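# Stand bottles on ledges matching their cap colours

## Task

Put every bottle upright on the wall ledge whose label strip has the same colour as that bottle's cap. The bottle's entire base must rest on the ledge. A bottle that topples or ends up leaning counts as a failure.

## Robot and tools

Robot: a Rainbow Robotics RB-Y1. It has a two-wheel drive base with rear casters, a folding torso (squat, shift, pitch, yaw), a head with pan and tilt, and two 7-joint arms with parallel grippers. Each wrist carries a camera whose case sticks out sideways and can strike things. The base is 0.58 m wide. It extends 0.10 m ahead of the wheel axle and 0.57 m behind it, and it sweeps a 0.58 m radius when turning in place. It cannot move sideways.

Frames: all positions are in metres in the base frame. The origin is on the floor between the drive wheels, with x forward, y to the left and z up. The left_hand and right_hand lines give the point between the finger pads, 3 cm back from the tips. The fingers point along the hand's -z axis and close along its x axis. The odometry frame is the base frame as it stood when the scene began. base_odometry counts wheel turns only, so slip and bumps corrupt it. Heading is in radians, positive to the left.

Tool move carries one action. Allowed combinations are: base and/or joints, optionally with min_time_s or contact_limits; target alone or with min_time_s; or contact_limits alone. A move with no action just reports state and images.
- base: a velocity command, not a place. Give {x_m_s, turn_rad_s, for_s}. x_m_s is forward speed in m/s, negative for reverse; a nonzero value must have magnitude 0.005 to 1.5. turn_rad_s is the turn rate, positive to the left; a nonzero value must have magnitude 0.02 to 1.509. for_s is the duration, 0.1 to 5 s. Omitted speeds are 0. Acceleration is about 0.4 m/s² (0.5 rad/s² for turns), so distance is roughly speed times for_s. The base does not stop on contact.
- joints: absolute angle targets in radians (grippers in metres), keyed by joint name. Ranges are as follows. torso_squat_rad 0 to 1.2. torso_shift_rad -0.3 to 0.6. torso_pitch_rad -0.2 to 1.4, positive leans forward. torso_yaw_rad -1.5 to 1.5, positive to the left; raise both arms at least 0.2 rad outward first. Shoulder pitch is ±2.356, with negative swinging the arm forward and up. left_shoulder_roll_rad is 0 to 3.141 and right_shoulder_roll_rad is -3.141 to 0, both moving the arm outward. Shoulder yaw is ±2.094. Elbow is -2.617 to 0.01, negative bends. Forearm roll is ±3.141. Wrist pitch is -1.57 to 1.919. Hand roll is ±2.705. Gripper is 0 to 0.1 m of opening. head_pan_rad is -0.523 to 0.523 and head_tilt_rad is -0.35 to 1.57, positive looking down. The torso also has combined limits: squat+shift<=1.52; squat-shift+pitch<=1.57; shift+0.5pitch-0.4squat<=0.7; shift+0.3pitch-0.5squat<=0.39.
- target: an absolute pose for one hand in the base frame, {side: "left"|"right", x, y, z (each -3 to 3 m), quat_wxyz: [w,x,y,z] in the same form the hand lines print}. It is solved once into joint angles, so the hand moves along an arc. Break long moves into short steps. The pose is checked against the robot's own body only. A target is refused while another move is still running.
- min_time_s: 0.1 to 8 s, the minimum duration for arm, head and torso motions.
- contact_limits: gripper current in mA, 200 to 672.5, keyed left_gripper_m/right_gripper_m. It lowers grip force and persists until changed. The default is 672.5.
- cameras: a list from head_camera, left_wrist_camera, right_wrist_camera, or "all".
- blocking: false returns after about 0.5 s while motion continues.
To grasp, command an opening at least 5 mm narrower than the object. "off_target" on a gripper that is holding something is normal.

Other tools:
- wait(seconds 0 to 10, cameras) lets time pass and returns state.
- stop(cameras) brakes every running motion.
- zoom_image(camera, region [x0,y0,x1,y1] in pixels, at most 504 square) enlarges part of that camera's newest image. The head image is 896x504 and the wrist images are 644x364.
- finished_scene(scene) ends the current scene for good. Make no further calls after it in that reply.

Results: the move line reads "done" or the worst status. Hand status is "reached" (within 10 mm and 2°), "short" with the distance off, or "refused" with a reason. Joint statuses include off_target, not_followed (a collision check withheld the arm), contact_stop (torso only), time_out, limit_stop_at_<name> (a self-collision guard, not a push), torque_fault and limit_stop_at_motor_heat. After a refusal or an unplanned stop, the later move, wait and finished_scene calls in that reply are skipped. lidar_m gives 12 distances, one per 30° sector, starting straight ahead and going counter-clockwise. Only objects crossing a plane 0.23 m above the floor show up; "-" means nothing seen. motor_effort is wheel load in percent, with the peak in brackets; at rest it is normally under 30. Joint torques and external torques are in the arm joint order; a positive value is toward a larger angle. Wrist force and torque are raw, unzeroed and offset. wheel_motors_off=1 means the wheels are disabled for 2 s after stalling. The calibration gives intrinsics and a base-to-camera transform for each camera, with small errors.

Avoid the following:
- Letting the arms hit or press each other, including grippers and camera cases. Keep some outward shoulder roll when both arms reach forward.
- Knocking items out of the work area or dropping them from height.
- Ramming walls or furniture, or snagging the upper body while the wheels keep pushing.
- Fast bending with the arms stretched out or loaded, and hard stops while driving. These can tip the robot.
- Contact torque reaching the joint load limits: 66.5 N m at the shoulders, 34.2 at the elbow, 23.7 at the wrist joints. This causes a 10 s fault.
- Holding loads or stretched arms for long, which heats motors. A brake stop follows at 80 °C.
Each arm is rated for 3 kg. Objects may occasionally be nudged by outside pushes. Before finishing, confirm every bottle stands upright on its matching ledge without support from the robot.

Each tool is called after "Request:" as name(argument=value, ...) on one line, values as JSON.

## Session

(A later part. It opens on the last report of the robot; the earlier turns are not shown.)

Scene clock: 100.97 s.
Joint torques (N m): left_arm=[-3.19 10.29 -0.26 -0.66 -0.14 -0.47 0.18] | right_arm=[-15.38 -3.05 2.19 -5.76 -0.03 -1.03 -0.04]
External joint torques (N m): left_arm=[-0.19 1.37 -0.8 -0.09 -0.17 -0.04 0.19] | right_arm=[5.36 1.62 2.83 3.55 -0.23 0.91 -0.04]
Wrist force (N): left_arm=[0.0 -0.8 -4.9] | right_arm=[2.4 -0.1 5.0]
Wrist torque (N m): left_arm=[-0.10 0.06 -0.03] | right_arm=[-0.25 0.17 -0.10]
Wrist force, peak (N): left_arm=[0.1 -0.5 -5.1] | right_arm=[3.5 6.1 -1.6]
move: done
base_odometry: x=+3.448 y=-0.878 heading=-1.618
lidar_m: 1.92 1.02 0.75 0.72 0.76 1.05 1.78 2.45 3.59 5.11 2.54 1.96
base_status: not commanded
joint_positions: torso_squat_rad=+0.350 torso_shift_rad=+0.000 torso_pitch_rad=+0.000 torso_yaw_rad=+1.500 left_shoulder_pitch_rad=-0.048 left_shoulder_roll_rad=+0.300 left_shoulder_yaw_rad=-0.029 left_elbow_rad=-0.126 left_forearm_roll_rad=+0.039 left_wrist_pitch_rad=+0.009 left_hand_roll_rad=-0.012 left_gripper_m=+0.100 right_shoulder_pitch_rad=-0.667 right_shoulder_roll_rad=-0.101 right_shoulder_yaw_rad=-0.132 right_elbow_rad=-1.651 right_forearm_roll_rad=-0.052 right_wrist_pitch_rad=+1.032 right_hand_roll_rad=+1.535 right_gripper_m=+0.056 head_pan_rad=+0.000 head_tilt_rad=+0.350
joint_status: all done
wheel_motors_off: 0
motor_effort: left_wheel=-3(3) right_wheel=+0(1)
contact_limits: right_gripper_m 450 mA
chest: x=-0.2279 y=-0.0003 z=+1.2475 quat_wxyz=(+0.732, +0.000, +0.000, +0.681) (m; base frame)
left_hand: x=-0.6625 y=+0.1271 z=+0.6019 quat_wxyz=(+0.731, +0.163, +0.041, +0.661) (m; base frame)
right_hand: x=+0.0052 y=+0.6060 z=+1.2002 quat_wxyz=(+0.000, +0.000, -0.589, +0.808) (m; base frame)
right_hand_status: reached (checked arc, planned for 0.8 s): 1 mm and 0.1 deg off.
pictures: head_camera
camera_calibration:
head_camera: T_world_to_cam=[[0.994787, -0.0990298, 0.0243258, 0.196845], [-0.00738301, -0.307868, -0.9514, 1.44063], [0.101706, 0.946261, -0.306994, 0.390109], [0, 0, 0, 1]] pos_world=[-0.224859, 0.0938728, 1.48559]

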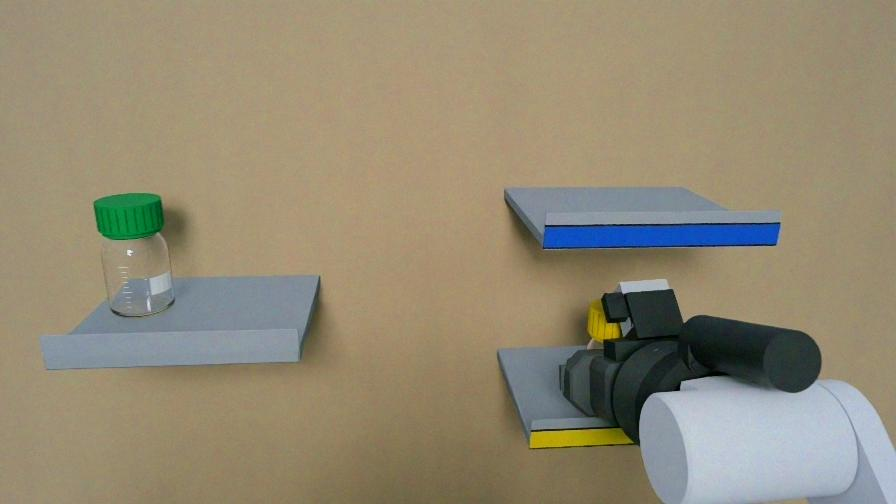

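Request:
move(joints={"right_gripper_m": 0.1}, cameras=["head_camera", "right_wrist_camera"])

Request:
zoom_image(camera="head_camera", region=[540, 270, 700, 430])

Scene clock: 102.23 s.
Joint torques (N m): left_arm=[-3.13 10.23 0.3 -0.64 -0.09 -0.47 0.27] | right_arm=[-18.55 -3.44 1.77 -8.03 -0.02 -1.43 0.01]
External joint torques (N m): left_arm=[-0.14 1.32 -0.24 -0.07 -0.12 -0.04 0.28] | right_arm=[2.19 1.22 2.41 1.28 -0.22 0.51 0.02]
Wrist force (N): left_arm=[0.0 -0.7 -4.8] | right_arm=[3.0 4.1 0.3]
Wrist torque (N m): left_arm=[-0.11 0.09 -0.04] | right_arm=[-0.23 0.06 -0.16]
Wrist force, peak (N): left_arm=[0.2 -0.7 -5.0] | right_arm=[3.5 4.9 -0.8]
move: done
base_odometry: x=+3.448 y=-0.878 heading=-1.618
lidar_m: 1.91 1.04 0.76 0.73 0.76 1.05 1.77 2.44 3.59 5.12 2.54 1.96
base_status: not commanded
joint_positions: torso_squat_rad=+0.350 torso_shift_rad=+0.000 torso_pitch_rad=+0.000 torso_yaw_rad=+1.500 left_shoulder_pitch_rad=-0.048 left_shoulder_roll_rad=+0.300 left_shoulder_yaw_rad=-0.029 left_elbow_rad=-0.126 left_forearm_roll_rad=+0.039 left_wrist_pitch_rad=+0.009 left_hand_roll_rad=-0.012 left_gripper_m=+0.100 right_shoulder_pitch_rad=-0.667 right_shoulder_roll_rad=-0.101 right_shoulder_yaw_rad=-0.131 right_elbow_rad=-1.650 right_forearm_roll_rad=-0.052 right_wrist_pitch_rad=+1.032 right_hand_roll_rad=+1.535 right_gripper_m=+0.100 head_pan_rad=+0.000 head_tilt_rad=+0.350
joint_status: all done
wheel_motors_off: 0
motor_effort: left_wheel=-3(3) right_wheel=+0(1)
contact_limits: right_gripper_m 450 mA
chest: x=-0.2279 y=-0.0002 z=+1.2475 quat_wxyz=(+0.732, +0.000, +0.000, +0.681) (m; base frame)
left_hand: x=-0.6625 y=+0.1271 z=+0.6018 quat_wxyz=(+0.731, +0.163, +0.041, +0.661) (m; base frame)
right_hand: x=+0.0052 y=+0.6059 z=+1.1995 quat_wxyz=(+0.000, +0.000, -0.588, +0.809) (m; base frame)
pictures: head_camera, right_wrist_camera
camera_calibration:
head_camera: T_world_to_cam=[[0.994787, -0.0990298, 0.0243258, 0.196845], [-0.00738301, -0.307868, -0.9514, 1.44063], [0.101706, 0.946261, -0.306994, 0.390109], [0, 0, 0, 1]] pos_world=[-0.224859, 0.0938728, 1.48559]
right_wrist_camera: T_world_to_cam=[[0.998529, -0.000535213, 0.0542184, -0.0747238], [0.0360937, -0.739642, -0.672032, 1.28114], [0.0404618, 0.673, -0.738535, 0.550012], [0, 0, 0, 1]] pos_world=[0.00611815, 0.577389, 1.27122]

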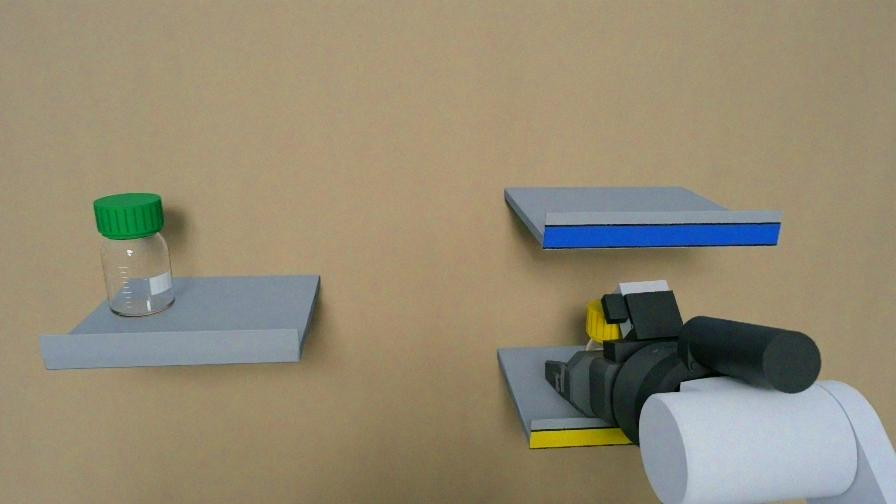

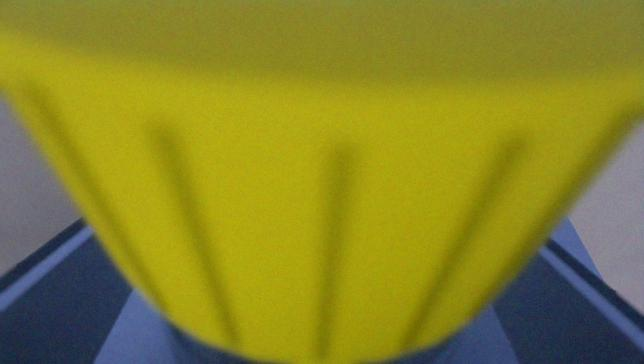

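Scaled by 3.150 from the camera's 896x504 image, which has a finer 1280x720 frame.

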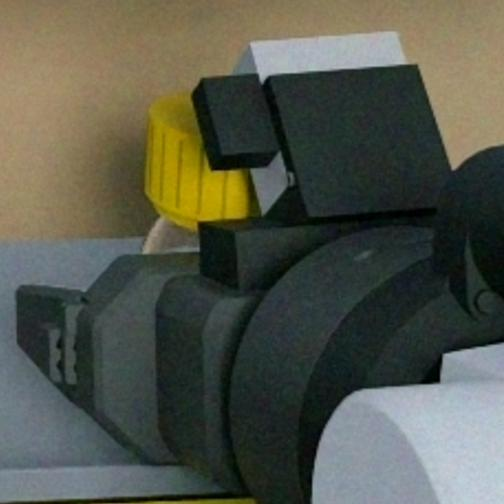

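Request:
move(target={"side": "right", "x": 0.003, "y": 0.485, "z": 1.215, "quat_wxyz": [0, 0, -0.5878, 0.8090]}, min_time_s=1.2, cameras=["head_camera", "right_wrist_camera"])

Request:
zoom_image(camera="head_camera", region=[480, 170, 800, 460])

Scene clock: 105.27 s.
Joint torques (N m): left_arm=[-3.32 10.54 0.28 -0.38 -0.08 -0.52 0.34] | right_arm=[-13.27 -1.35 1.52 -6.73 0.22 -1.79 0.02]
External joint torques (N m): left_arm=[-0.33 1.63 -0.26 0.19 -0.11 -0.09 0.35] | right_arm=[1.5 0.81 1.81 0.71 0.1 0.15 0.03]
Wrist force (N): left_arm=[-0.1 -0.7 -4.6] | right_arm=[2.3 3.8 -0.9]
Wrist torque (N m): left_arm=[-0.14 0.05 -0.03] | right_arm=[-0.20 0.00 -0.13]
Wrist force, peak (N): left_arm=[-0.1 -0.9 -5.1] | right_arm=[2.4 -34.1 -2.7]
move: done
base_odometry: x=+3.448 y=-0.878 heading=-1.618
lidar_m: 1.92 1.04 0.75 0.72 0.77 1.06 1.78 2.44 3.60 5.12 2.54 1.97
base_status: not commanded
joint_positions: torso_squat_rad=+0.350 torso_shift_rad=+0.000 torso_pitch_rad=+0.000 torso_yaw_rad=+1.500 left_shoulder_pitch_rad=-0.048 left_shoulder_roll_rad=+0.300 left_shoulder_yaw_rad=-0.029 left_elbow_rad=-0.126 left_forearm_roll_rad=+0.039 left_wrist_pitch_rad=+0.009 left_hand_roll_rad=-0.012 left_gripper_m=+0.100 right_shoulder_pitch_rad=-0.380 right_shoulder_roll_rad=-0.046 right_shoulder_yaw_rad=-0.080 right_elbow_rad=-2.254 right_forearm_roll_rad=-0.046 right_wrist_pitch_rad=+1.358 right_hand_roll_rad=+1.555 right_gripper_m=+0.100 head_pan_rad=+0.000 head_tilt_rad=+0.350
joint_status: all done
wheel_motors_off: 0
motor_effort: left_wheel=-3(4) right_wheel=-1(2)
contact_limits: right_gripper_m 450 mA
chest: x=-0.2280 y=-0.0002 z=+1.2475 quat_wxyz=(+0.732, +0.000, +0.000, +0.681) (m; base frame)
left_hand: x=-0.6626 y=+0.1271 z=+0.6018 quat_wxyz=(+0.731, +0.163, +0.041, +0.661) (m; base frame)
right_hand: x=+0.0031 y=+0.4851 z=+1.2151 quat_wxyz=(+0.000, +0.000, -0.588, +0.809) (m; base frame)
right_hand_status: reached (checked arc, planned for 1.2 s): 0 mm and 0.0 deg off.
pictures: head_camera, right_wrist_camera
camera_calibration:
head_camera: T_world_to_cam=[[0.994788, -0.0989983, 0.0244201, 0.196812], [-0.00728421, -0.307879, -0.951398, 1.44068], [0.101705, 0.946261, -0.306995, 0.390026], [0, 0, 0, 1]] pos_world=[-0.224959, 0.0939727, 1.48559]
right_wrist_camera: T_world_to_cam=[[0.998525, -0.000438718, 0.0542853, -0.0736675], [0.0361929, -0.739926, -0.671714, 1.20207], [0.0404618, 0.672688, -0.738819, 0.643426], [0, 0, 0, 1]] pos_world=[0.00401817, 0.456588, 1.28682]

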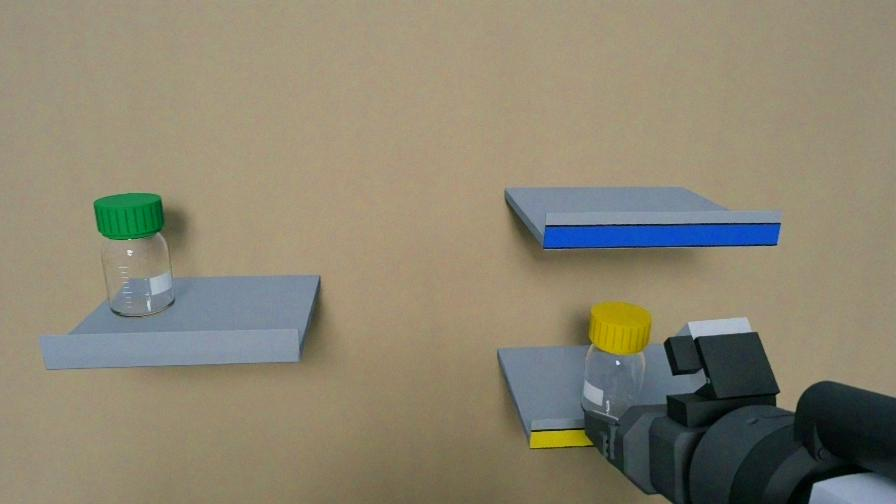

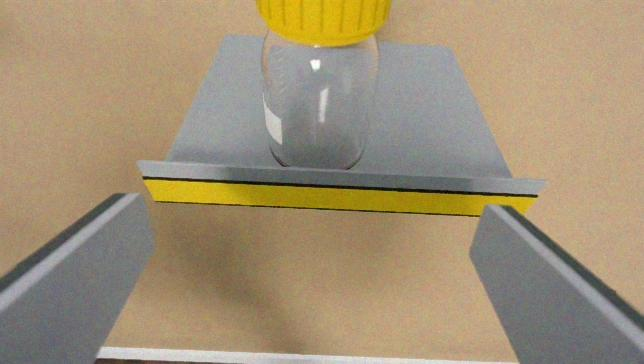

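Scaled by 1.575 from the camera's 896x504 image, which has a finer 1280x720 frame.

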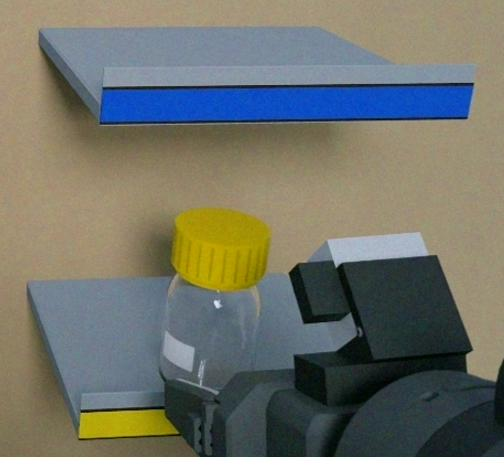

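Request:
move(base={"x_m_s": -0.4, "for_s": 2.0}, joints={"right_shoulder_pitch_rad": -1.126, "right_shoulder_roll_rad": -0.158, "right_shoulder_yaw_rad": -0.137, "right_elbow_rad": -2.064, "right_forearm_roll_rad": -0.005, "right_wrist_pitch_rad": 1.895, "right_hand_roll_rad": 1.423}, min_time_s=2.5, cameras=["head_camera", "right_wrist_camera"])

Scene clock: 111.93 s.
Joint torques (N m): left_arm=[-3.24 9.37 -0.28 -0.56 -0.09 -0.6 0.19] | right_arm=[-19.09 -6.84 -1.97 -2.54 0.22 -1.68 -0.05]
External joint torques (N m): left_arm=[-0.26 0.45 -0.82 0.01 -0.12 -0.17 0.2] | right_arm=[0.4 -1.32 -0.86 0.62 -0.05 0.24 -0.04]
Wrist force (N): left_arm=[0.2 -0.5 -4.4] | right_arm=[2.5 4.5 -0.9]
Wrist torque (N m): left_arm=[-0.14 0.09 -0.05] | right_arm=[-0.24 0.02 0.01]
Wrist force, peak (N): left_arm=[0.2 -1.1 -5.1] | right_arm=[4.6 4.6 -1.0]
move: done
base_odometry: x=+3.485 y=-0.079 heading=-1.617
lidar_m: 2.71 1.05 0.77 0.74 0.77 1.01 1.91 1.66 2.62 5.11 3.23 2.78
base_status: done (sent for 2 of 2 s)
joint_positions: torso_squat_rad=+0.350 torso_shift_rad=+0.000 torso_pitch_rad=+0.000 torso_yaw_rad=+1.500 left_shoulder_pitch_rad=-0.048 left_shoulder_roll_rad=+0.300 left_shoulder_yaw_rad=-0.029 left_elbow_rad=-0.126 left_forearm_roll_rad=+0.039 left_wrist_pitch_rad=+0.009 left_hand_roll_rad=-0.012 left_gripper_m=+0.100 right_shoulder_pitch_rad=-1.126 right_shoulder_roll_rad=-0.158 right_shoulder_yaw_rad=-0.137 right_elbow_rad=-2.064 right_forearm_roll_rad=-0.005 right_wrist_pitch_rad=+1.895 right_hand_roll_rad=+1.423 right_gripper_m=+0.100 head_pan_rad=+0.000 head_tilt_rad=+0.350
joint_status: all done
wheel_motors_off: 0
motor_effort: left_wheel=+6(31) right_wheel=-2(25)
contact_limits: right_gripper_m 450 mA
chest: x=-0.2280 y=-0.0002 z=+1.2475 quat_wxyz=(+0.732, +0.000, +0.000, +0.681) (m; base frame)
left_hand: x=-0.6627 y=+0.1271 z=+0.6019 quat_wxyz=(+0.731, +0.163, +0.041, +0.661) (m; base frame)
right_hand: x=-0.0424 y=+0.4898 z=+1.4101 quat_wxyz=(-0.001, +0.000, -0.588, +0.809) (m; base frame)
pictures: head_camera, right_wrist_camera
camera_calibration:
head_camera: T_world_to_cam=[[0.994788, -0.098996, 0.0244186, 0.196814], [-0.00729451, -0.307968, -0.951369, 1.44064], [0.101702, 0.946232, -0.307085, 0.390162], [0, 0, 0, 1]] pos_world=[-0.224959, 0.093973, 1.48559]
right_wrist_camera: T_world_to_cam=[[0.998481, 0.000538595, 0.0550911, -0.0403598], [0.0374919, -0.739346, -0.672282, 1.33868], [0.0403693, 0.673326, -0.738243, 0.78502], [0, 0, 0, 1]] pos_world=[-0.0415817, 0.461192, 1.48173]

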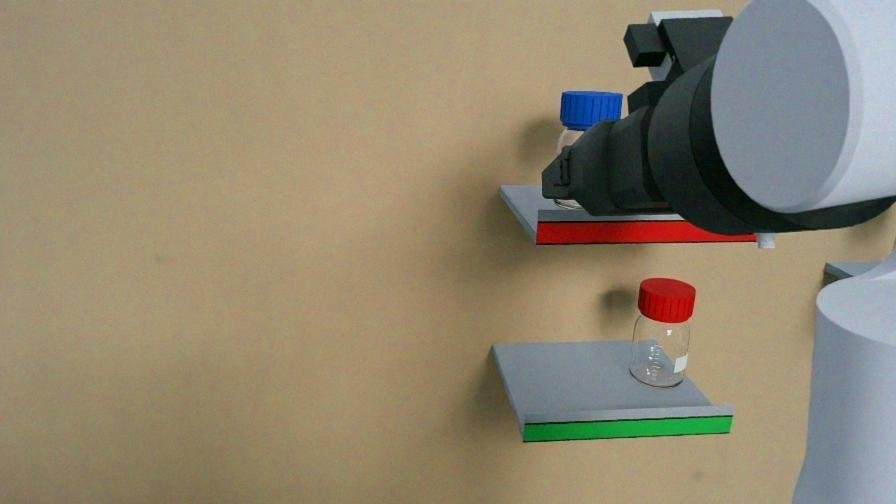

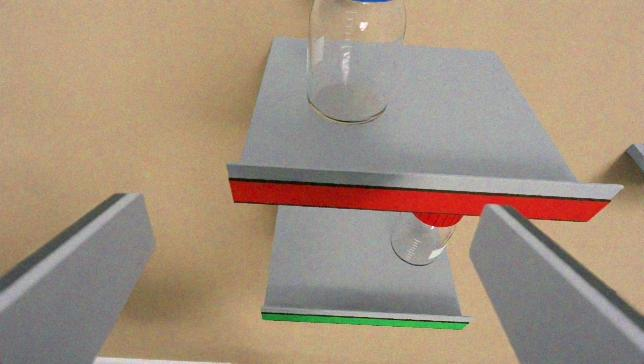

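Request:
move(target={"side": "right", "x": -0.0165, "y": 0.59, "z": 1.400, "quat_wxyz": [0, 0, -0.5878, 0.8090]}, min_time_s=1.0, cameras=["right_wrist_camera"])

Request:
move(target={"side": "right", "x": -0.0165, "y": 0.662, "z": 1.395, "quat_wxyz": [0, 0, -0.5878, 0.8090]}, min_time_s=1.0, cameras=["head_camera", "right_wrist_camera"])

Scene clock: 114.23 s.
Joint torques (N m): left_arm=[-3.11 9.18 0.04 -0.64 -0.11 -0.49 0.29] | right_arm=[-22.67 -8.24 -1.24 -5.39 -0.03 -1.57 -0.13]
External joint torques (N m): left_arm=[-0.12 0.27 -0.5 -0.07 -0.15 -0.05 0.29] | right_arm=[0.28 -0.94 -0.39 0.89 -0.28 0.36 -0.12]
Wrist force (N): left_arm=[0.2 -0.4 -4.7] | right_arm=[3.9 4.7 -1.1]
Wrist torque (N m): left_arm=[-0.15 0.11 -0.04] | right_arm=[-0.29 0.12 -0.18]
Wrist force, peak (N): left_arm=[0.1 -0.6 -5.1] | right_arm=[4.0 5.2 -1.4]
move: done
base_odometry: x=+3.485 y=-0.079 heading=-1.617
lidar_m: 2.71 1.04 0.76 0.74 0.77 1.01 1.90 1.67 2.62 5.10 3.23 2.78
base_status: not commanded
joint_positions: torso_squat_rad=+0.350 torso_shift_rad=+0.000 torso_pitch_rad=+0.000 torso_yaw_rad=+1.500 left_shoulder_pitch_rad=-0.048 left_shoulder_roll_rad=+0.300 left_shoulder_yaw_rad=-0.029 left_elbow_rad=-0.126 left_forearm_roll_rad=+0.039 left_wrist_pitch_rad=+0.009 left_hand_roll_rad=-0.012 left_gripper_m=+0.100 right_shoulder_pitch_rad=-1.181 right_shoulder_roll_rad=-0.207 right_shoulder_yaw_rad=-0.203 right_elbow_rad=-1.617 right_forearm_roll_rad=-0.051 right_wrist_pitch_rad=+1.512 right_hand_roll_rad=+1.478 right_gripper_m=+0.100 head_pan_rad=+0.000 head_tilt_rad=+0.350
joint_status: all done
wheel_motors_off: 0
motor_effort: left_wheel=+6(6) right_wheel=-3(5)
contact_limits: right_gripper_m 450 mA
chest: x=-0.2280 y=-0.0002 z=+1.2475 quat_wxyz=(+0.732, +0.000, +0.000, +0.681) (m; base frame)
left_hand: x=-0.6627 y=+0.1271 z=+0.6018 quat_wxyz=(+0.731, +0.163, +0.041, +0.661) (m; base frame)
right_hand: x=-0.0166 y=+0.5900 z=+1.3999 quat_wxyz=(+0.000, +0.000, -0.588, +0.809) (m; base frame)
right_hand_status: reached (checked arc, planned for 1.0 s): 0 mm and 0.0 deg off.
pictures: right_wrist_camera
camera_calibration:
right_wrist_camera: T_world_to_cam=[[0.998522, -0.0000676038, 0.0543403, -0.0642713], [0.0364931, -0.740109, -0.671496, 1.40432], [0.0402631, 0.672486, -0.739013, 0.710587], [0, 0, 0, 1]] pos_world=[-0.0156823, 0.561488, 1.47162]

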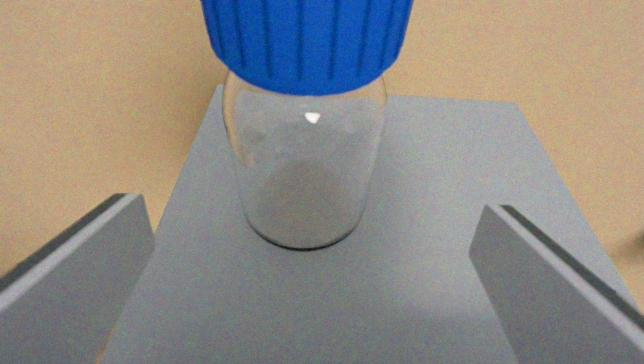

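Scene clock: 115.73 s.
Joint torques (N m): left_arm=[-3.09 9.35 -0.1 -0.46 -0.16 -0.48 0.38] | right_arm=[-24.57 -10.26 -1.37 -7.15 -0.05 -1.68 0.26]
External joint torques (N m): left_arm=[-0.1 0.43 -0.64 0.11 -0.19 -0.05 0.39] | right_arm=[1.02 -1.57 -0.64 1.18 -0.31 0.25 0.27]
Wrist force (N): left_arm=[0.1 -0.5 -4.8] | right_arm=[3.3 4.0 -0.6]
Wrist torque (N m): left_arm=[-0.13 0.08 -0.04] | right_arm=[-0.21 0.06 -0.11]
Wrist force, peak (N): left_arm=[0.3 -0.8 -5.0] | right_arm=[3.4 5.4 -2.1]
move: done
base_odometry: x=+3.485 y=-0.079 heading=-1.617
lidar_m: 2.71 1.05 0.77 0.74 0.77 1.00 1.91 1.66 2.62 5.11 3.22 2.79
base_status: not commanded
joint_positions: torso_squat_rad=+0.350 torso_shift_rad=+0.000 torso_pitch_rad=+0.000 torso_yaw_rad=+1.500 left_shoulder_pitch_rad=-0.048 left_shoulder_roll_rad=+0.300 left_shoulder_yaw_rad=-0.029 left_elbow_rad=-0.126 left_forearm_roll_rad=+0.039 left_wrist_pitch_rad=+0.009 left_hand_roll_rad=-0.012 left_gripper_m=+0.100 right_shoulder_pitch_rad=-1.333 right_shoulder_roll_rad=-0.239 right_shoulder_yaw_rad=-0.215 right_elbow_rad=-1.160 right_forearm_roll_rad=-0.055 right_wrist_pitch_rad=+1.209 right_hand_roll_rad=+1.487 right_gripper_m=+0.100 head_pan_rad=+0.000 head_tilt_rad=+0.350
joint_status: all done
wheel_motors_off: 0
motor_effort: left_wheel=+6(6) right_wheel=-4(5)
contact_limits: right_gripper_m 450 mA
chest: x=-0.2280 y=-0.0002 z=+1.2475 quat_wxyz=(+0.732, +0.000, +0.000, +0.681) (m; base frame)
left_hand: x=-0.6627 y=+0.1271 z=+0.6018 quat_wxyz=(+0.731, +0.163, +0.041, +0.661) (m; base frame)
right_hand: x=-0.0167 y=+0.6619 z=+1.3951 quat_wxyz=(+0.000, +0.000, -0.588, +0.809) (m; base frame)
right_hand_status: reached (checked arc, planned for 1.0 s): 0 mm and 0.0 deg off.
pictures: head_camera, right_wrist_camera
camera_calibration:
head_camera: T_world_to_cam=[[0.994788, -0.0989926, 0.0244289, 0.196798], [-0.00728374, -0.307969, -0.951368, 1.44065], [0.101702, 0.946232, -0.307085, 0.390162], [0, 0, 0, 1]] pos_world=[-0.224959, 0.093973, 1.48559]
right_wrist_camera: T_world_to_cam=[[0.998519, -0.0000172901, 0.0544083, -0.0640375], [0.0365931, -0.739824, -0.671805, 1.45459], [0.0402642, 0.672801, -0.738727, 0.658074], [0, 0, 0, 1]] pos_world=[-0.0157823, 0.633389, 1.46682]

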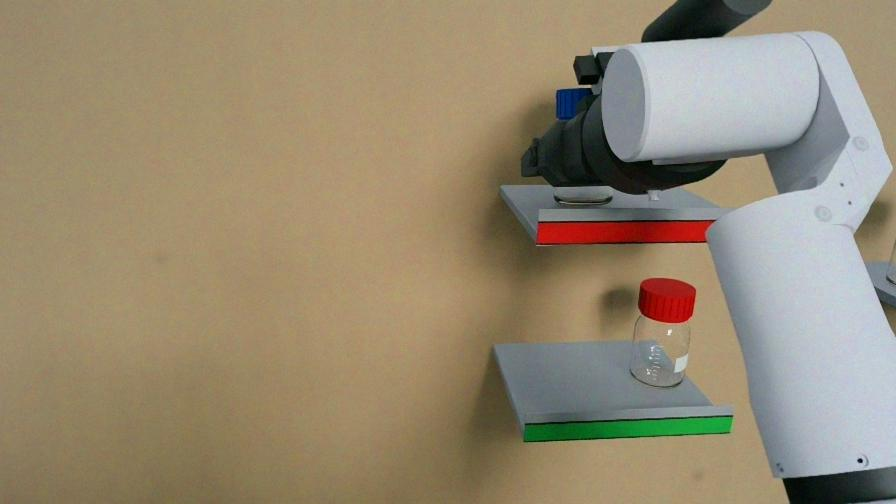

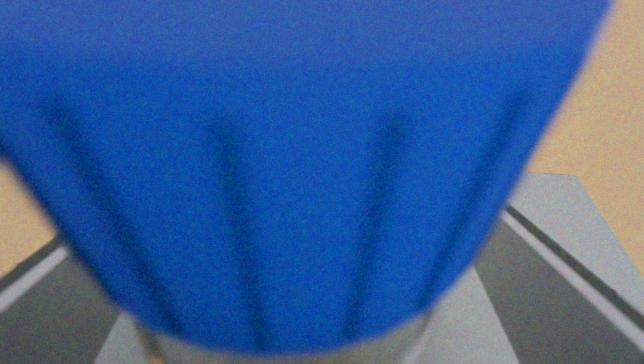

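Request:
move(joints={"right_gripper_m": 0.045}, cameras=[])

Request:
move(target={"side": "right", "x": -0.0165, "y": 0.655, "z": 1.435, "quat_wxyz": [0, 0, -0.5878, 0.8090]}, min_time_s=1.0, cameras=[])

Request:
move(target={"side": "right", "x": -0.0165, "y": 0.51, "z": 1.425, "quat_wxyz": [0, 0, -0.5878, 0.8090]}, min_time_s=1.5, cameras=["head_camera", "right_wrist_camera"])

Scene clock: 118.53 s.
Joint torques (N m): left_arm=[-2.9 9.22 -0.24 -0.44 -0.12 -0.48 0.27] | right_arm=[-24.12 -10.02 -1.52 -7.3 0.21 -1.66 0.12]
External joint torques (N m): left_arm=[0.08 0.31 -0.77 0.12 -0.15 -0.05 0.27] | right_arm=[1.47 -1.33 -0.79 1.03 -0.05 0.27 0.13]
Wrist force (N): left_arm=[0.0 -0.5 -4.6] | right_arm=[3.5 2.9 -1.4]
Wrist torque (N m): left_arm=[-0.14 0.05 -0.04] | right_arm=[-0.25 0.06 -0.18]
Wrist force, peak (N): left_arm=[0.1 -0.8 -5.0] | right_arm=[3.3 5.4 0.0]
move: off_target
base_odometry: x=+3.485 y=-0.079 heading=-1.617
lidar_m: 2.71 1.04 0.77 0.74 0.78 1.01 1.90 1.66 2.62 5.11 3.23 2.79
base_status: not commanded
joint_positions: torso_squat_rad=+0.350 torso_shift_rad=+0.000 torso_pitch_rad=+0.000 torso_yaw_rad=+1.500 left_shoulder_pitch_rad=-0.048 left_shoulder_roll_rad=+0.300 left_shoulder_yaw_rad=-0.029 left_elbow_rad=-0.126 left_forearm_roll_rad=+0.039 left_wrist_pitch_rad=+0.009 left_hand_roll_rad=-0.012 left_gripper_m=+0.100 right_shoulder_pitch_rad=-1.333 right_shoulder_roll_rad=-0.239 right_shoulder_yaw_rad=-0.215 right_elbow_rad=-1.160 right_forearm_roll_rad=-0.055 right_wrist_pitch_rad=+1.209 right_hand_roll_rad=+1.487 right_gripper_m=+0.056 head_pan_rad=+0.000 head_tilt_rad=+0.350
joint_status: right_gripper_m off_target (ended at +0.056, target +0.045)
wheel_motors_off: 0
motor_effort: left_wheel=+6(6) right_wheel=-3(5)
contact_limits: right_gripper_m 450 mA
chest: x=-0.2280 y=-0.0002 z=+1.2475 quat_wxyz=(+0.732, +0.000, +0.000, +0.681) (m; base frame)
left_hand: x=-0.6627 y=+0.1271 z=+0.6018 quat_wxyz=(+0.731, +0.163, +0.041, +0.661) (m; base frame)
right_hand: x=-0.0167 y=+0.6619 z=+1.3951 quat_wxyz=(+0.000, +0.000, -0.588, +0.809) (m; base frame)
pictures: none
No camera images: "cameras" was empty.

Scene clock: 119.87 s.
Joint torques (N m): left_arm=[-2.69 9.38 -0.23 -0.56 -0.12 -0.45 0.24] | right_arm=[-25.97 -10.65 -1.76 -7.45 0.12 -1.86 0.28]
External joint torques (N m): left_arm=[0.29 0.46 -0.77 0 -0.15 -0.02 0.25] | right_arm=[-0.49 -1.71 -1.05 0.53 -0.14 0.08 0.29]
Wrist force (N): left_arm=[-0.3 -0.3 -4.7] | right_arm=[3.3 5.6 -2.1]
Wrist torque (N m): left_arm=[-0.18 0.06 -0.04] | right_arm=[-0.23 0.03 -0.16]
Wrist force, peak (N): left_arm=[-0.2 -0.7 -5.0] | right_arm=[3.8 6.3 -2.3]
move: done
base_odometry: x=+3.485 y=-0.079 heading=-1.617
lidar_m: 2.71 1.04 0.77 0.74 0.78 1.01 1.91 1.67 2.63 5.10 3.23 2.78
base_status: not commanded
joint_positions: torso_squat_rad=+0.350 torso_shift_rad=+0.000 torso_pitch_rad=+0.000 torso_yaw_rad=+1.500 left_shoulder_pitch_rad=-0.048 left_shoulder_roll_rad=+0.300 left_shoulder_yaw_rad=-0.029 left_elbow_rad=-0.126 left_forearm_roll_rad=+0.039 left_wrist_pitch_rad=+0.009 left_hand_roll_rad=-0.012 left_gripper_m=+0.100 right_shoulder_pitch_rad=-1.428 right_shoulder_roll_rad=-0.271 right_shoulder_yaw_rad=-0.225 right_elbow_rad=-1.119 right_forearm_roll_rad=-0.064 right_wrist_pitch_rad=+1.262 right_hand_roll_rad=+1.488 right_gripper_m=+0.056 head_pan_rad=+0.000 head_tilt_rad=+0.350
joint_status: all done
wheel_motors_off: 0
motor_effort: left_wheel=+6(6) right_wheel=-4(5)
contact_limits: right_gripper_m 450 mA
chest: x=-0.2280 y=-0.0002 z=+1.2475 quat_wxyz=(+0.732, +0.000, +0.000, +0.681) (m; base frame)
left_hand: x=-0.6627 y=+0.1271 z=+0.6018 quat_wxyz=(+0.731, +0.163, +0.041, +0.661) (m; base frame)
right_hand: x=-0.0168 y=+0.6542 z=+1.4343 quat_wxyz=(+0.000, +0.001, -0.590, +0.807) (m; base frame)
right_hand_status: reached (checked arc, planned for 1.0 s): 1 mm and 0.3 deg off.
pictures: none
No camera images: "cameras" was empty.

Scene clock: 121.70 s.
Joint torques (N m): left_arm=[-3.38 9.2 -0.22 -0.68 -0.09 -0.49 0.2] | right_arm=[-19.45 -6.39 0.67 -3.67 0.23 -2.22 -0.12]
External joint torques (N m): left_arm=[-0.4 0.29 -0.76 -0.11 -0.12 -0.06 0.21] | right_arm=[0.96 0.16 1.54 -0.05 0.02 -0.29 -0.11]
Wrist force (N): left_arm=[0.0 -0.6 -4.9] | right_arm=[3.4 5.4 -2.0]
Wrist torque (N m): left_arm=[-0.15 0.06 -0.03] | right_arm=[-0.20 0.11 -0.04]
Wrist force, peak (N): left_arm=[0.0 -0.6 -4.9] | right_arm=[4.0 7.1 -2.1]
move: done
base_odometry: x=+3.485 y=-0.079 heading=-1.617
lidar_m: 2.71 1.05 0.77 0.73 0.77 1.01 1.91 1.66 2.63 5.10 3.22 2.79
base_status: not commanded
joint_positions: torso_squat_rad=+0.350 torso_shift_rad=+0.000 torso_pitch_rad=+0.000 torso_yaw_rad=+1.500 left_shoulder_pitch_rad=-0.048 left_shoulder_roll_rad=+0.300 left_shoulder_yaw_rad=-0.029 left_elbow_rad=-0.126 left_forearm_roll_rad=+0.039 left_wrist_pitch_rad=+0.009 left_hand_roll_rad=-0.012 left_gripper_m=+0.100 right_shoulder_pitch_rad=-1.170 right_shoulder_roll_rad=-0.218 right_shoulder_yaw_rad=-0.207 right_elbow_rad=-1.951 right_forearm_roll_rad=-0.067 right_wrist_pitch_rad=+1.838 right_hand_roll_rad=+1.461 right_gripper_m=+0.056 head_pan_rad=+0.000 head_tilt_rad=+0.350
joint_status: all done
wheel_motors_off: 0
motor_effort: left_wheel=+6(6) right_wheel=-4(6)
contact_limits: right_gripper_m 450 mA
chest: x=-0.2280 y=-0.0002 z=+1.2475 quat_wxyz=(+0.732, +0.000, +0.000, +0.681) (m; base frame)
left_hand: x=-0.6627 y=+0.1271 z=+0.6018 quat_wxyz=(+0.731, +0.163, +0.041, +0.661) (m; base frame)
right_hand: x=-0.0163 y=+0.5100 z=+1.4250 quat_wxyz=(+0.000, +0.000, -0.588, +0.809) (m; base frame)
right_hand_status: reached (checked arc, planned for 1.5 s): 0 mm and 0.0 deg off.
pictures: head_camera, right_wrist_camera
camera_calibration:
head_camera: T_world_to_cam=[[0.994788, -0.0989926, 0.0244289, 0.196798], [-0.00728374, -0.307969, -0.951368, 1.44065], [0.101702, 0.946232, -0.307085, 0.390162], [0, 0, 0, 1]] pos_world=[-0.224959, 0.093973, 1.48559]
right_wrist_camera: T_world_to_cam=[[0.998545, -0.00036368, 0.0539262, -0.0651771], [0.0359902, -0.740205, -0.671417, 1.36188], [0.0401606, 0.672381, -0.739115, 0.783124], [0, 0, 0, 1]] pos_world=[-0.0153827, 0.481487, 1.49672]

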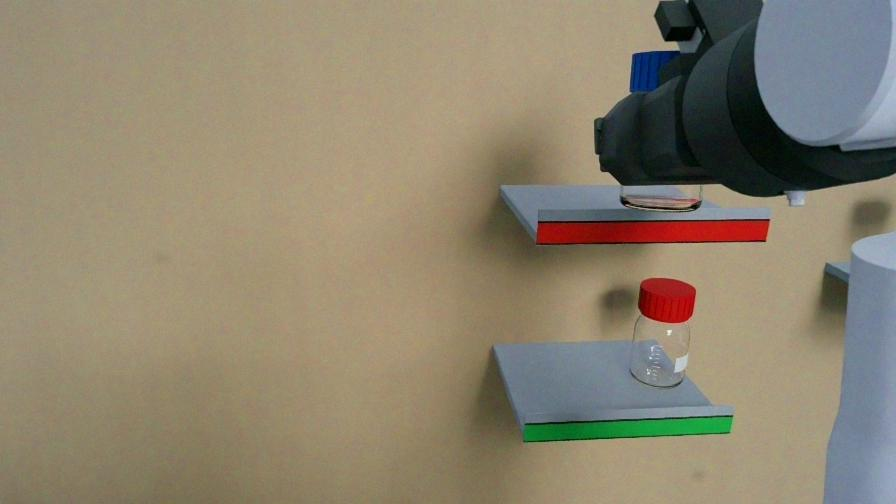

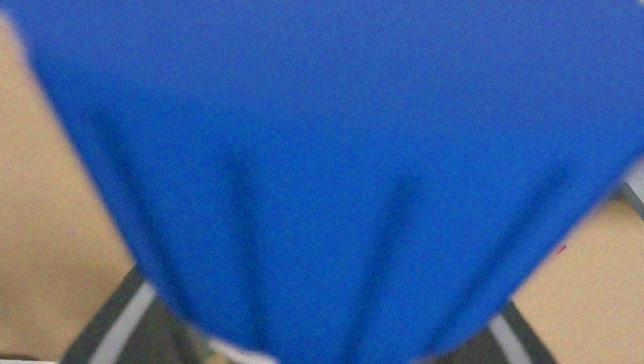

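Request:
move(base={"x_m_s": 0.4, "for_s": 2.0}, cameras=[])

Request:
move(target={"side": "right", "x": -0.01, "y": 0.60, "z": 1.43, "quat_wxyz": [0, 0, -0.5878, 0.8090]}, min_time_s=1.0, cameras=["head_camera"])

Scene clock: 126.20 s.
Joint torques (N m): left_arm=[-3.16 10.22 -0.03 -0.52 -0.09 -0.49 0.34] | right_arm=[-19.82 -7.23 0.66 -3.76 0.14 -2.11 -0.34]
External joint torques (N m): left_arm=[-0.18 1.3 -0.57 0.04 -0.12 -0.06 0.34] | right_arm=[0.59 -0.69 1.52 -0.14 -0.07 -0.17 -0.34]
Wrist force (N): left_arm=[0.3 -0.4 -4.9] | right_arm=[3.5 5.9 -1.3]
Wrist torque (N m): left_arm=[-0.15 0.11 -0.04] | right_arm=[-0.26 0.12 -0.02]
Wrist force, peak (N): left_arm=[0.3 -0.5 -5.1] | right_arm=[2.9 7.1 -1.5]
move: done
base_odometry: x=+3.449 y=-0.878 heading=-1.617
lidar_m: 1.91 1.03 0.75 0.73 0.76 1.06 1.78 2.45 3.59 5.11 2.52 1.96
base_status: done (sent for 2 of 2 s)
joint_positions: torso_squat_rad=+0.350 torso_shift_rad=+0.000 torso_pitch_rad=+0.000 torso_yaw_rad=+1.500 left_shoulder_pitch_rad=-0.048 left_shoulder_roll_rad=+0.300 left_shoulder_yaw_rad=-0.029 left_elbow_rad=-0.126 left_forearm_roll_rad=+0.039 left_wrist_pitch_rad=+0.009 left_hand_roll_rad=-0.012 left_gripper_m=+0.100 right_shoulder_pitch_rad=-1.170 right_shoulder_roll_rad=-0.218 right_shoulder_yaw_rad=-0.207 right_elbow_rad=-1.951 right_forearm_roll_rad=-0.067 right_wrist_pitch_rad=+1.838 right_hand_roll_rad=+1.461 right_gripper_m=+0.056 head_pan_rad=+0.000 head_tilt_rad=+0.350
joint_status: not commanded
wheel_motors_off: 0
motor_effort: left_wheel=+0(31) right_wheel=-3(31)
contact_limits: right_gripper_m 450 mA
chest: x=-0.2279 y=-0.0002 z=+1.2475 quat_wxyz=(+0.732, +0.000, +0.000, +0.681) (m; base frame)
left_hand: x=-0.6626 y=+0.1271 z=+0.6019 quat_wxyz=(+0.731, +0.163, +0.041, +0.661) (m; base frame)
right_hand: x=-0.0163 y=+0.5101 z=+1.4249 quat_wxyz=(+0.000, +0.000, -0.588, +0.809) (m; base frame)
pictures: none
No camera images: "cameras" was empty.

Scene clock: 127.53 s.
Joint torques (N m): left_arm=[-3.41 10.3 0.02 -0.61 -0.05 -0.36 0.24] | right_arm=[-24.11 -9.75 -1.84 -6.04 0.08 -1.93 0.04]
External joint torques (N m): left_arm=[-0.43 1.38 -0.52 -0.04 -0.08 0.07 0.25] | right_arm=[-0.51 -1.75 -1.04 0.32 -0.14 0.01 0.05]
Wrist force (N): left_arm=[-0.1 -0.6 -4.5] | right_arm=[2.8 6.0 -2.6]
Wrist torque (N m): left_arm=[-0.14 0.04 -0.04] | right_arm=[-0.28 0.04 -0.17]
Wrist force, peak (N): left_arm=[0.0 -0.7 -5.0] | right_arm=[3.3 6.9 -2.9]
move: done
base_odometry: x=+3.449 y=-0.878 heading=-1.617
lidar_m: 1.92 1.04 0.76 0.73 0.76 1.06 1.78 2.44 3.59 5.11 2.52 1.96
base_status: not commanded
joint_positions: torso_squat_rad=+0.350 torso_shift_rad=+0.000 torso_pitch_rad=+0.000 torso_yaw_rad=+1.500 left_shoulder_pitch_rad=-0.048 left_shoulder_roll_rad=+0.300 left_shoulder_yaw_rad=-0.029 left_elbow_rad=-0.126 left_forearm_roll_rad=+0.039 left_wrist_pitch_rad=+0.009 left_hand_roll_rad=-0.012 left_gripper_m=+0.100 right_shoulder_pitch_rad=-1.288 right_shoulder_roll_rad=-0.250 right_shoulder_yaw_rad=-0.227 right_elbow_rad=-1.492 right_forearm_roll_rad=-0.071 right_wrist_pitch_rad=+1.502 right_hand_roll_rad=+1.490 right_gripper_m=+0.056 head_pan_rad=+0.000 head_tilt_rad=+0.350
joint_status: all done
wheel_motors_off: 0
motor_effort: left_wheel=+1(2) right_wheel=-3(4)
contact_limits: right_gripper_m 450 mA
chest: x=-0.2279 y=-0.0002 z=+1.2475 quat_wxyz=(+0.732, +0.000, +0.000, +0.681) (m; base frame)
left_hand: x=-0.6626 y=+0.1271 z=+0.6018 quat_wxyz=(+0.731, +0.163, +0.041, +0.661) (m; base frame)
right_hand: x=-0.0102 y=+0.6000 z=+1.4298 quat_wxyz=(+0.000, +0.000, -0.588, +0.809) (m; base frame)
right_hand_status: reached (checked arc, planned for 1.0 s): 0 mm and 0.0 deg off.
pictures: head_camera
camera_calibration:
head_camera: T_world_to_cam=[[0.994787, -0.0990318, 0.0243364, 0.196839], [-0.00739618, -0.308079, -0.951332, 1.44058], [0.10171, 0.946193, -0.307205, 0.390334], [0, 0, 0, 1]] pos_world=[-0.224859, 0.0939735, 1.48559]

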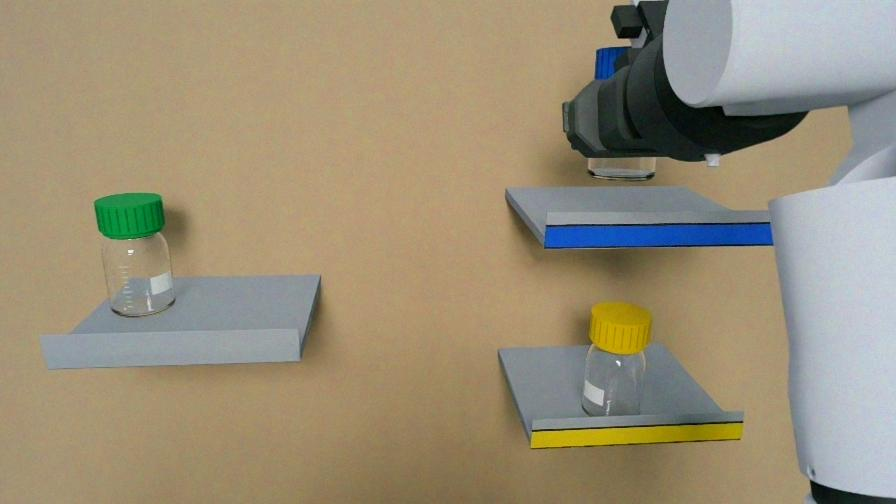

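Request:
move(target={"side": "right", "x": 0.0, "y": 0.645, "z": 1.42, "quat_wxyz": [0, 0, -0.5878, 0.8090]}, min_time_s=0.8, cameras=[])

Request:
move(target={"side": "right", "x": 0.0, "y": 0.645, "z": 1.394, "quat_wxyz": [0, 0, -0.5878, 0.8090]}, min_time_s=1.0, cameras=["head_camera"])

Request:
zoom_image(camera="head_camera", region=[480, 20, 800, 310])

Scene clock: 129.00 s.
Joint torques (N m): left_arm=[-2.92 9.98 -0.21 -0.59 -0.18 -0.52 0.2] | right_arm=[-26.24 -10.12 -1.52 -7.58 0.16 -1.97 0.06]
External joint torques (N m): left_arm=[0.06 1.07 -0.75 -0.02 -0.21 -0.09 0.2] | right_arm=[-1.1 -1.34 -0.89 0.17 -0.04 -0.03 0.07]
Wrist force (N): left_arm=[0.2 -0.7 -4.9] | right_arm=[3.0 6.4 -2.6]
Wrist torque (N m): left_arm=[-0.12 0.11 -0.05] | right_arm=[-0.32 0.03 -0.15]
Wrist force, peak (N): left_arm=[0.2 -0.7 -4.9] | right_arm=[3.5 7.2 -2.5]
move: done
base_odometry: x=+3.449 y=-0.878 heading=-1.617
lidar_m: 1.91 1.03 0.76 0.72 0.76 1.06 1.77 2.45 3.60 5.12 2.53 1.97
base_status: not commanded
joint_positions: torso_squat_rad=+0.350 torso_shift_rad=+0.000 torso_pitch_rad=+0.000 torso_yaw_rad=+1.500 left_shoulder_pitch_rad=-0.048 left_shoulder_roll_rad=+0.300 left_shoulder_yaw_rad=-0.029 left_elbow_rad=-0.126 left_forearm_roll_rad=+0.039 left_wrist_pitch_rad=+0.009 left_hand_roll_rad=-0.012 left_gripper_m=+0.100 right_shoulder_pitch_rad=-1.350 right_shoulder_roll_rad=-0.275 right_shoulder_yaw_rad=-0.244 right_elbow_rad=-1.227 right_forearm_roll_rad=-0.083 right_wrist_pitch_rad=+1.304 right_hand_roll_rad=+1.520 right_gripper_m=+0.056 head_pan_rad=+0.000 head_tilt_rad=+0.350
joint_status: all done
wheel_motors_off: 0
motor_effort: left_wheel=+1(2) right_wheel=-3(4)
contact_limits: right_gripper_m 450 mA
chest: x=-0.2279 y=-0.0002 z=+1.2475 quat_wxyz=(+0.732, +0.000, +0.000, +0.681) (m; base frame)
left_hand: x=-0.6626 y=+0.1271 z=+0.6018 quat_wxyz=(+0.731, +0.163, +0.041, +0.661) (m; base frame)
right_hand: x=-0.0001 y=+0.6449 z=+1.4197 quat_wxyz=(+0.000, +0.000, -0.588, +0.809) (m; base frame)
right_hand_status: reached (checked arc, planned for 0.8 s): 0 mm and 0.0 deg off.
pictures: none
No camera images: "cameras" was empty.

Scene clock: 130.33 s.
Joint torques (N m): left_arm=[-3.02 10.29 -0.17 -0.64 -0.25 -0.44 0.18] | right_arm=[-22.9 -7.72 1.48 -6.99 0.06 -1.75 -0.19]
External joint torques (N m): left_arm=[-0.04 1.37 -0.71 -0.07 -0.29 -0.01 0.19] | right_arm=[2.1 0.82 2.12 0.89 -0.14 0.19 -0.18]
Wrist force (N): left_arm=[0.1 -0.5 -4.8] | right_arm=[2.2 3.6 -0.8]
Wrist torque (N m): left_arm=[-0.13 0.08 -0.04] | right_arm=[-0.24 0.00 0.06]
Wrist force, peak (N): left_arm=[0.1 -0.5 -5.1] | right_arm=[3.4 6.6 -2.3]
move: done
base_odometry: x=+3.449 y=-0.878 heading=-1.617
lidar_m: 1.91 1.04 0.76 0.73 0.76 1.06 1.78 2.44 3.60 5.12 2.52 1.96
base_status: not commanded
joint_positions: torso_squat_rad=+0.350 torso_shift_rad=+0.000 torso_pitch_rad=+0.000 torso_yaw_rad=+1.500 left_shoulder_pitch_rad=-0.048 left_shoulder_roll_rad=+0.300 left_shoulder_yaw_rad=-0.029 left_elbow_rad=-0.126 left_forearm_roll_rad=+0.039 left_wrist_pitch_rad=+0.009 left_hand_roll_rad=-0.012 left_gripper_m=+0.100 right_shoulder_pitch_rad=-1.278 right_shoulder_roll_rad=-0.252 right_shoulder_yaw_rad=-0.239 right_elbow_rad=-1.284 right_forearm_roll_rad=-0.078 right_wrist_pitch_rad=+1.288 right_hand_roll_rad=+1.519 right_gripper_m=+0.056 head_pan_rad=+0.000 head_tilt_rad=+0.350
joint_status: all done
wheel_motors_off: 0
motor_effort: left_wheel=+1(2) right_wheel=-4(4)
contact_limits: right_gripper_m 450 mA
chest: x=-0.2279 y=-0.0002 z=+1.2475 quat_wxyz=(+0.732, +0.000, +0.000, +0.681) (m; base frame)
left_hand: x=-0.6626 y=+0.1271 z=+0.6018 quat_wxyz=(+0.731, +0.163, +0.041, +0.661) (m; base frame)
right_hand: x=+0.0003 y=+0.6450 z=+1.3949 quat_wxyz=(+0.000, +0.000, -0.586, +0.810) (m; base frame)
right_hand_status: reached (checked arc, planned for 1.0 s): 1 mm and 0.2 deg off.
pictures: head_camera
camera_calibration:
head_camera: T_world_to_cam=[[0.994787, -0.0990318, 0.0243364, 0.196839], [-0.00739618, -0.308079, -0.951332, 1.44058], [0.10171, 0.946193, -0.307205, 0.390334], [0, 0, 0, 1]] pos_world=[-0.224859, 0.0939735, 1.48559]

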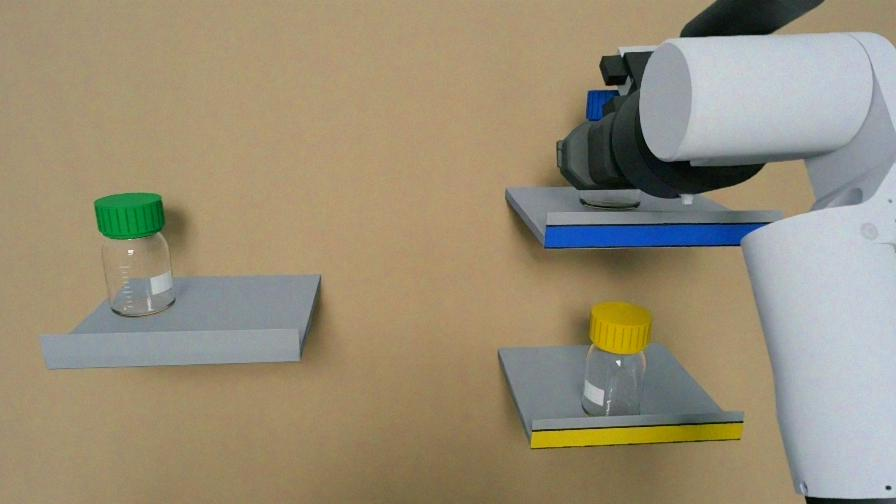

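Scaled by 1.575 from the camera's 896x504 image, which has a finer 1280x720 frame.

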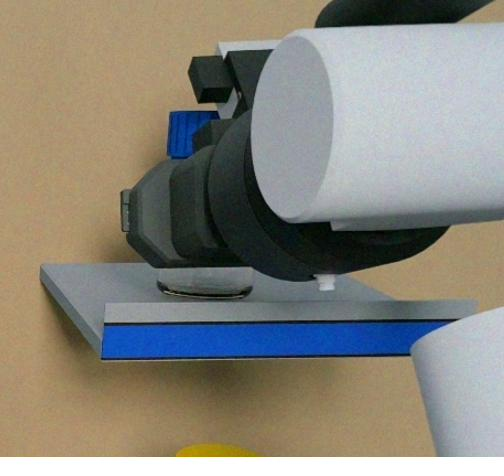

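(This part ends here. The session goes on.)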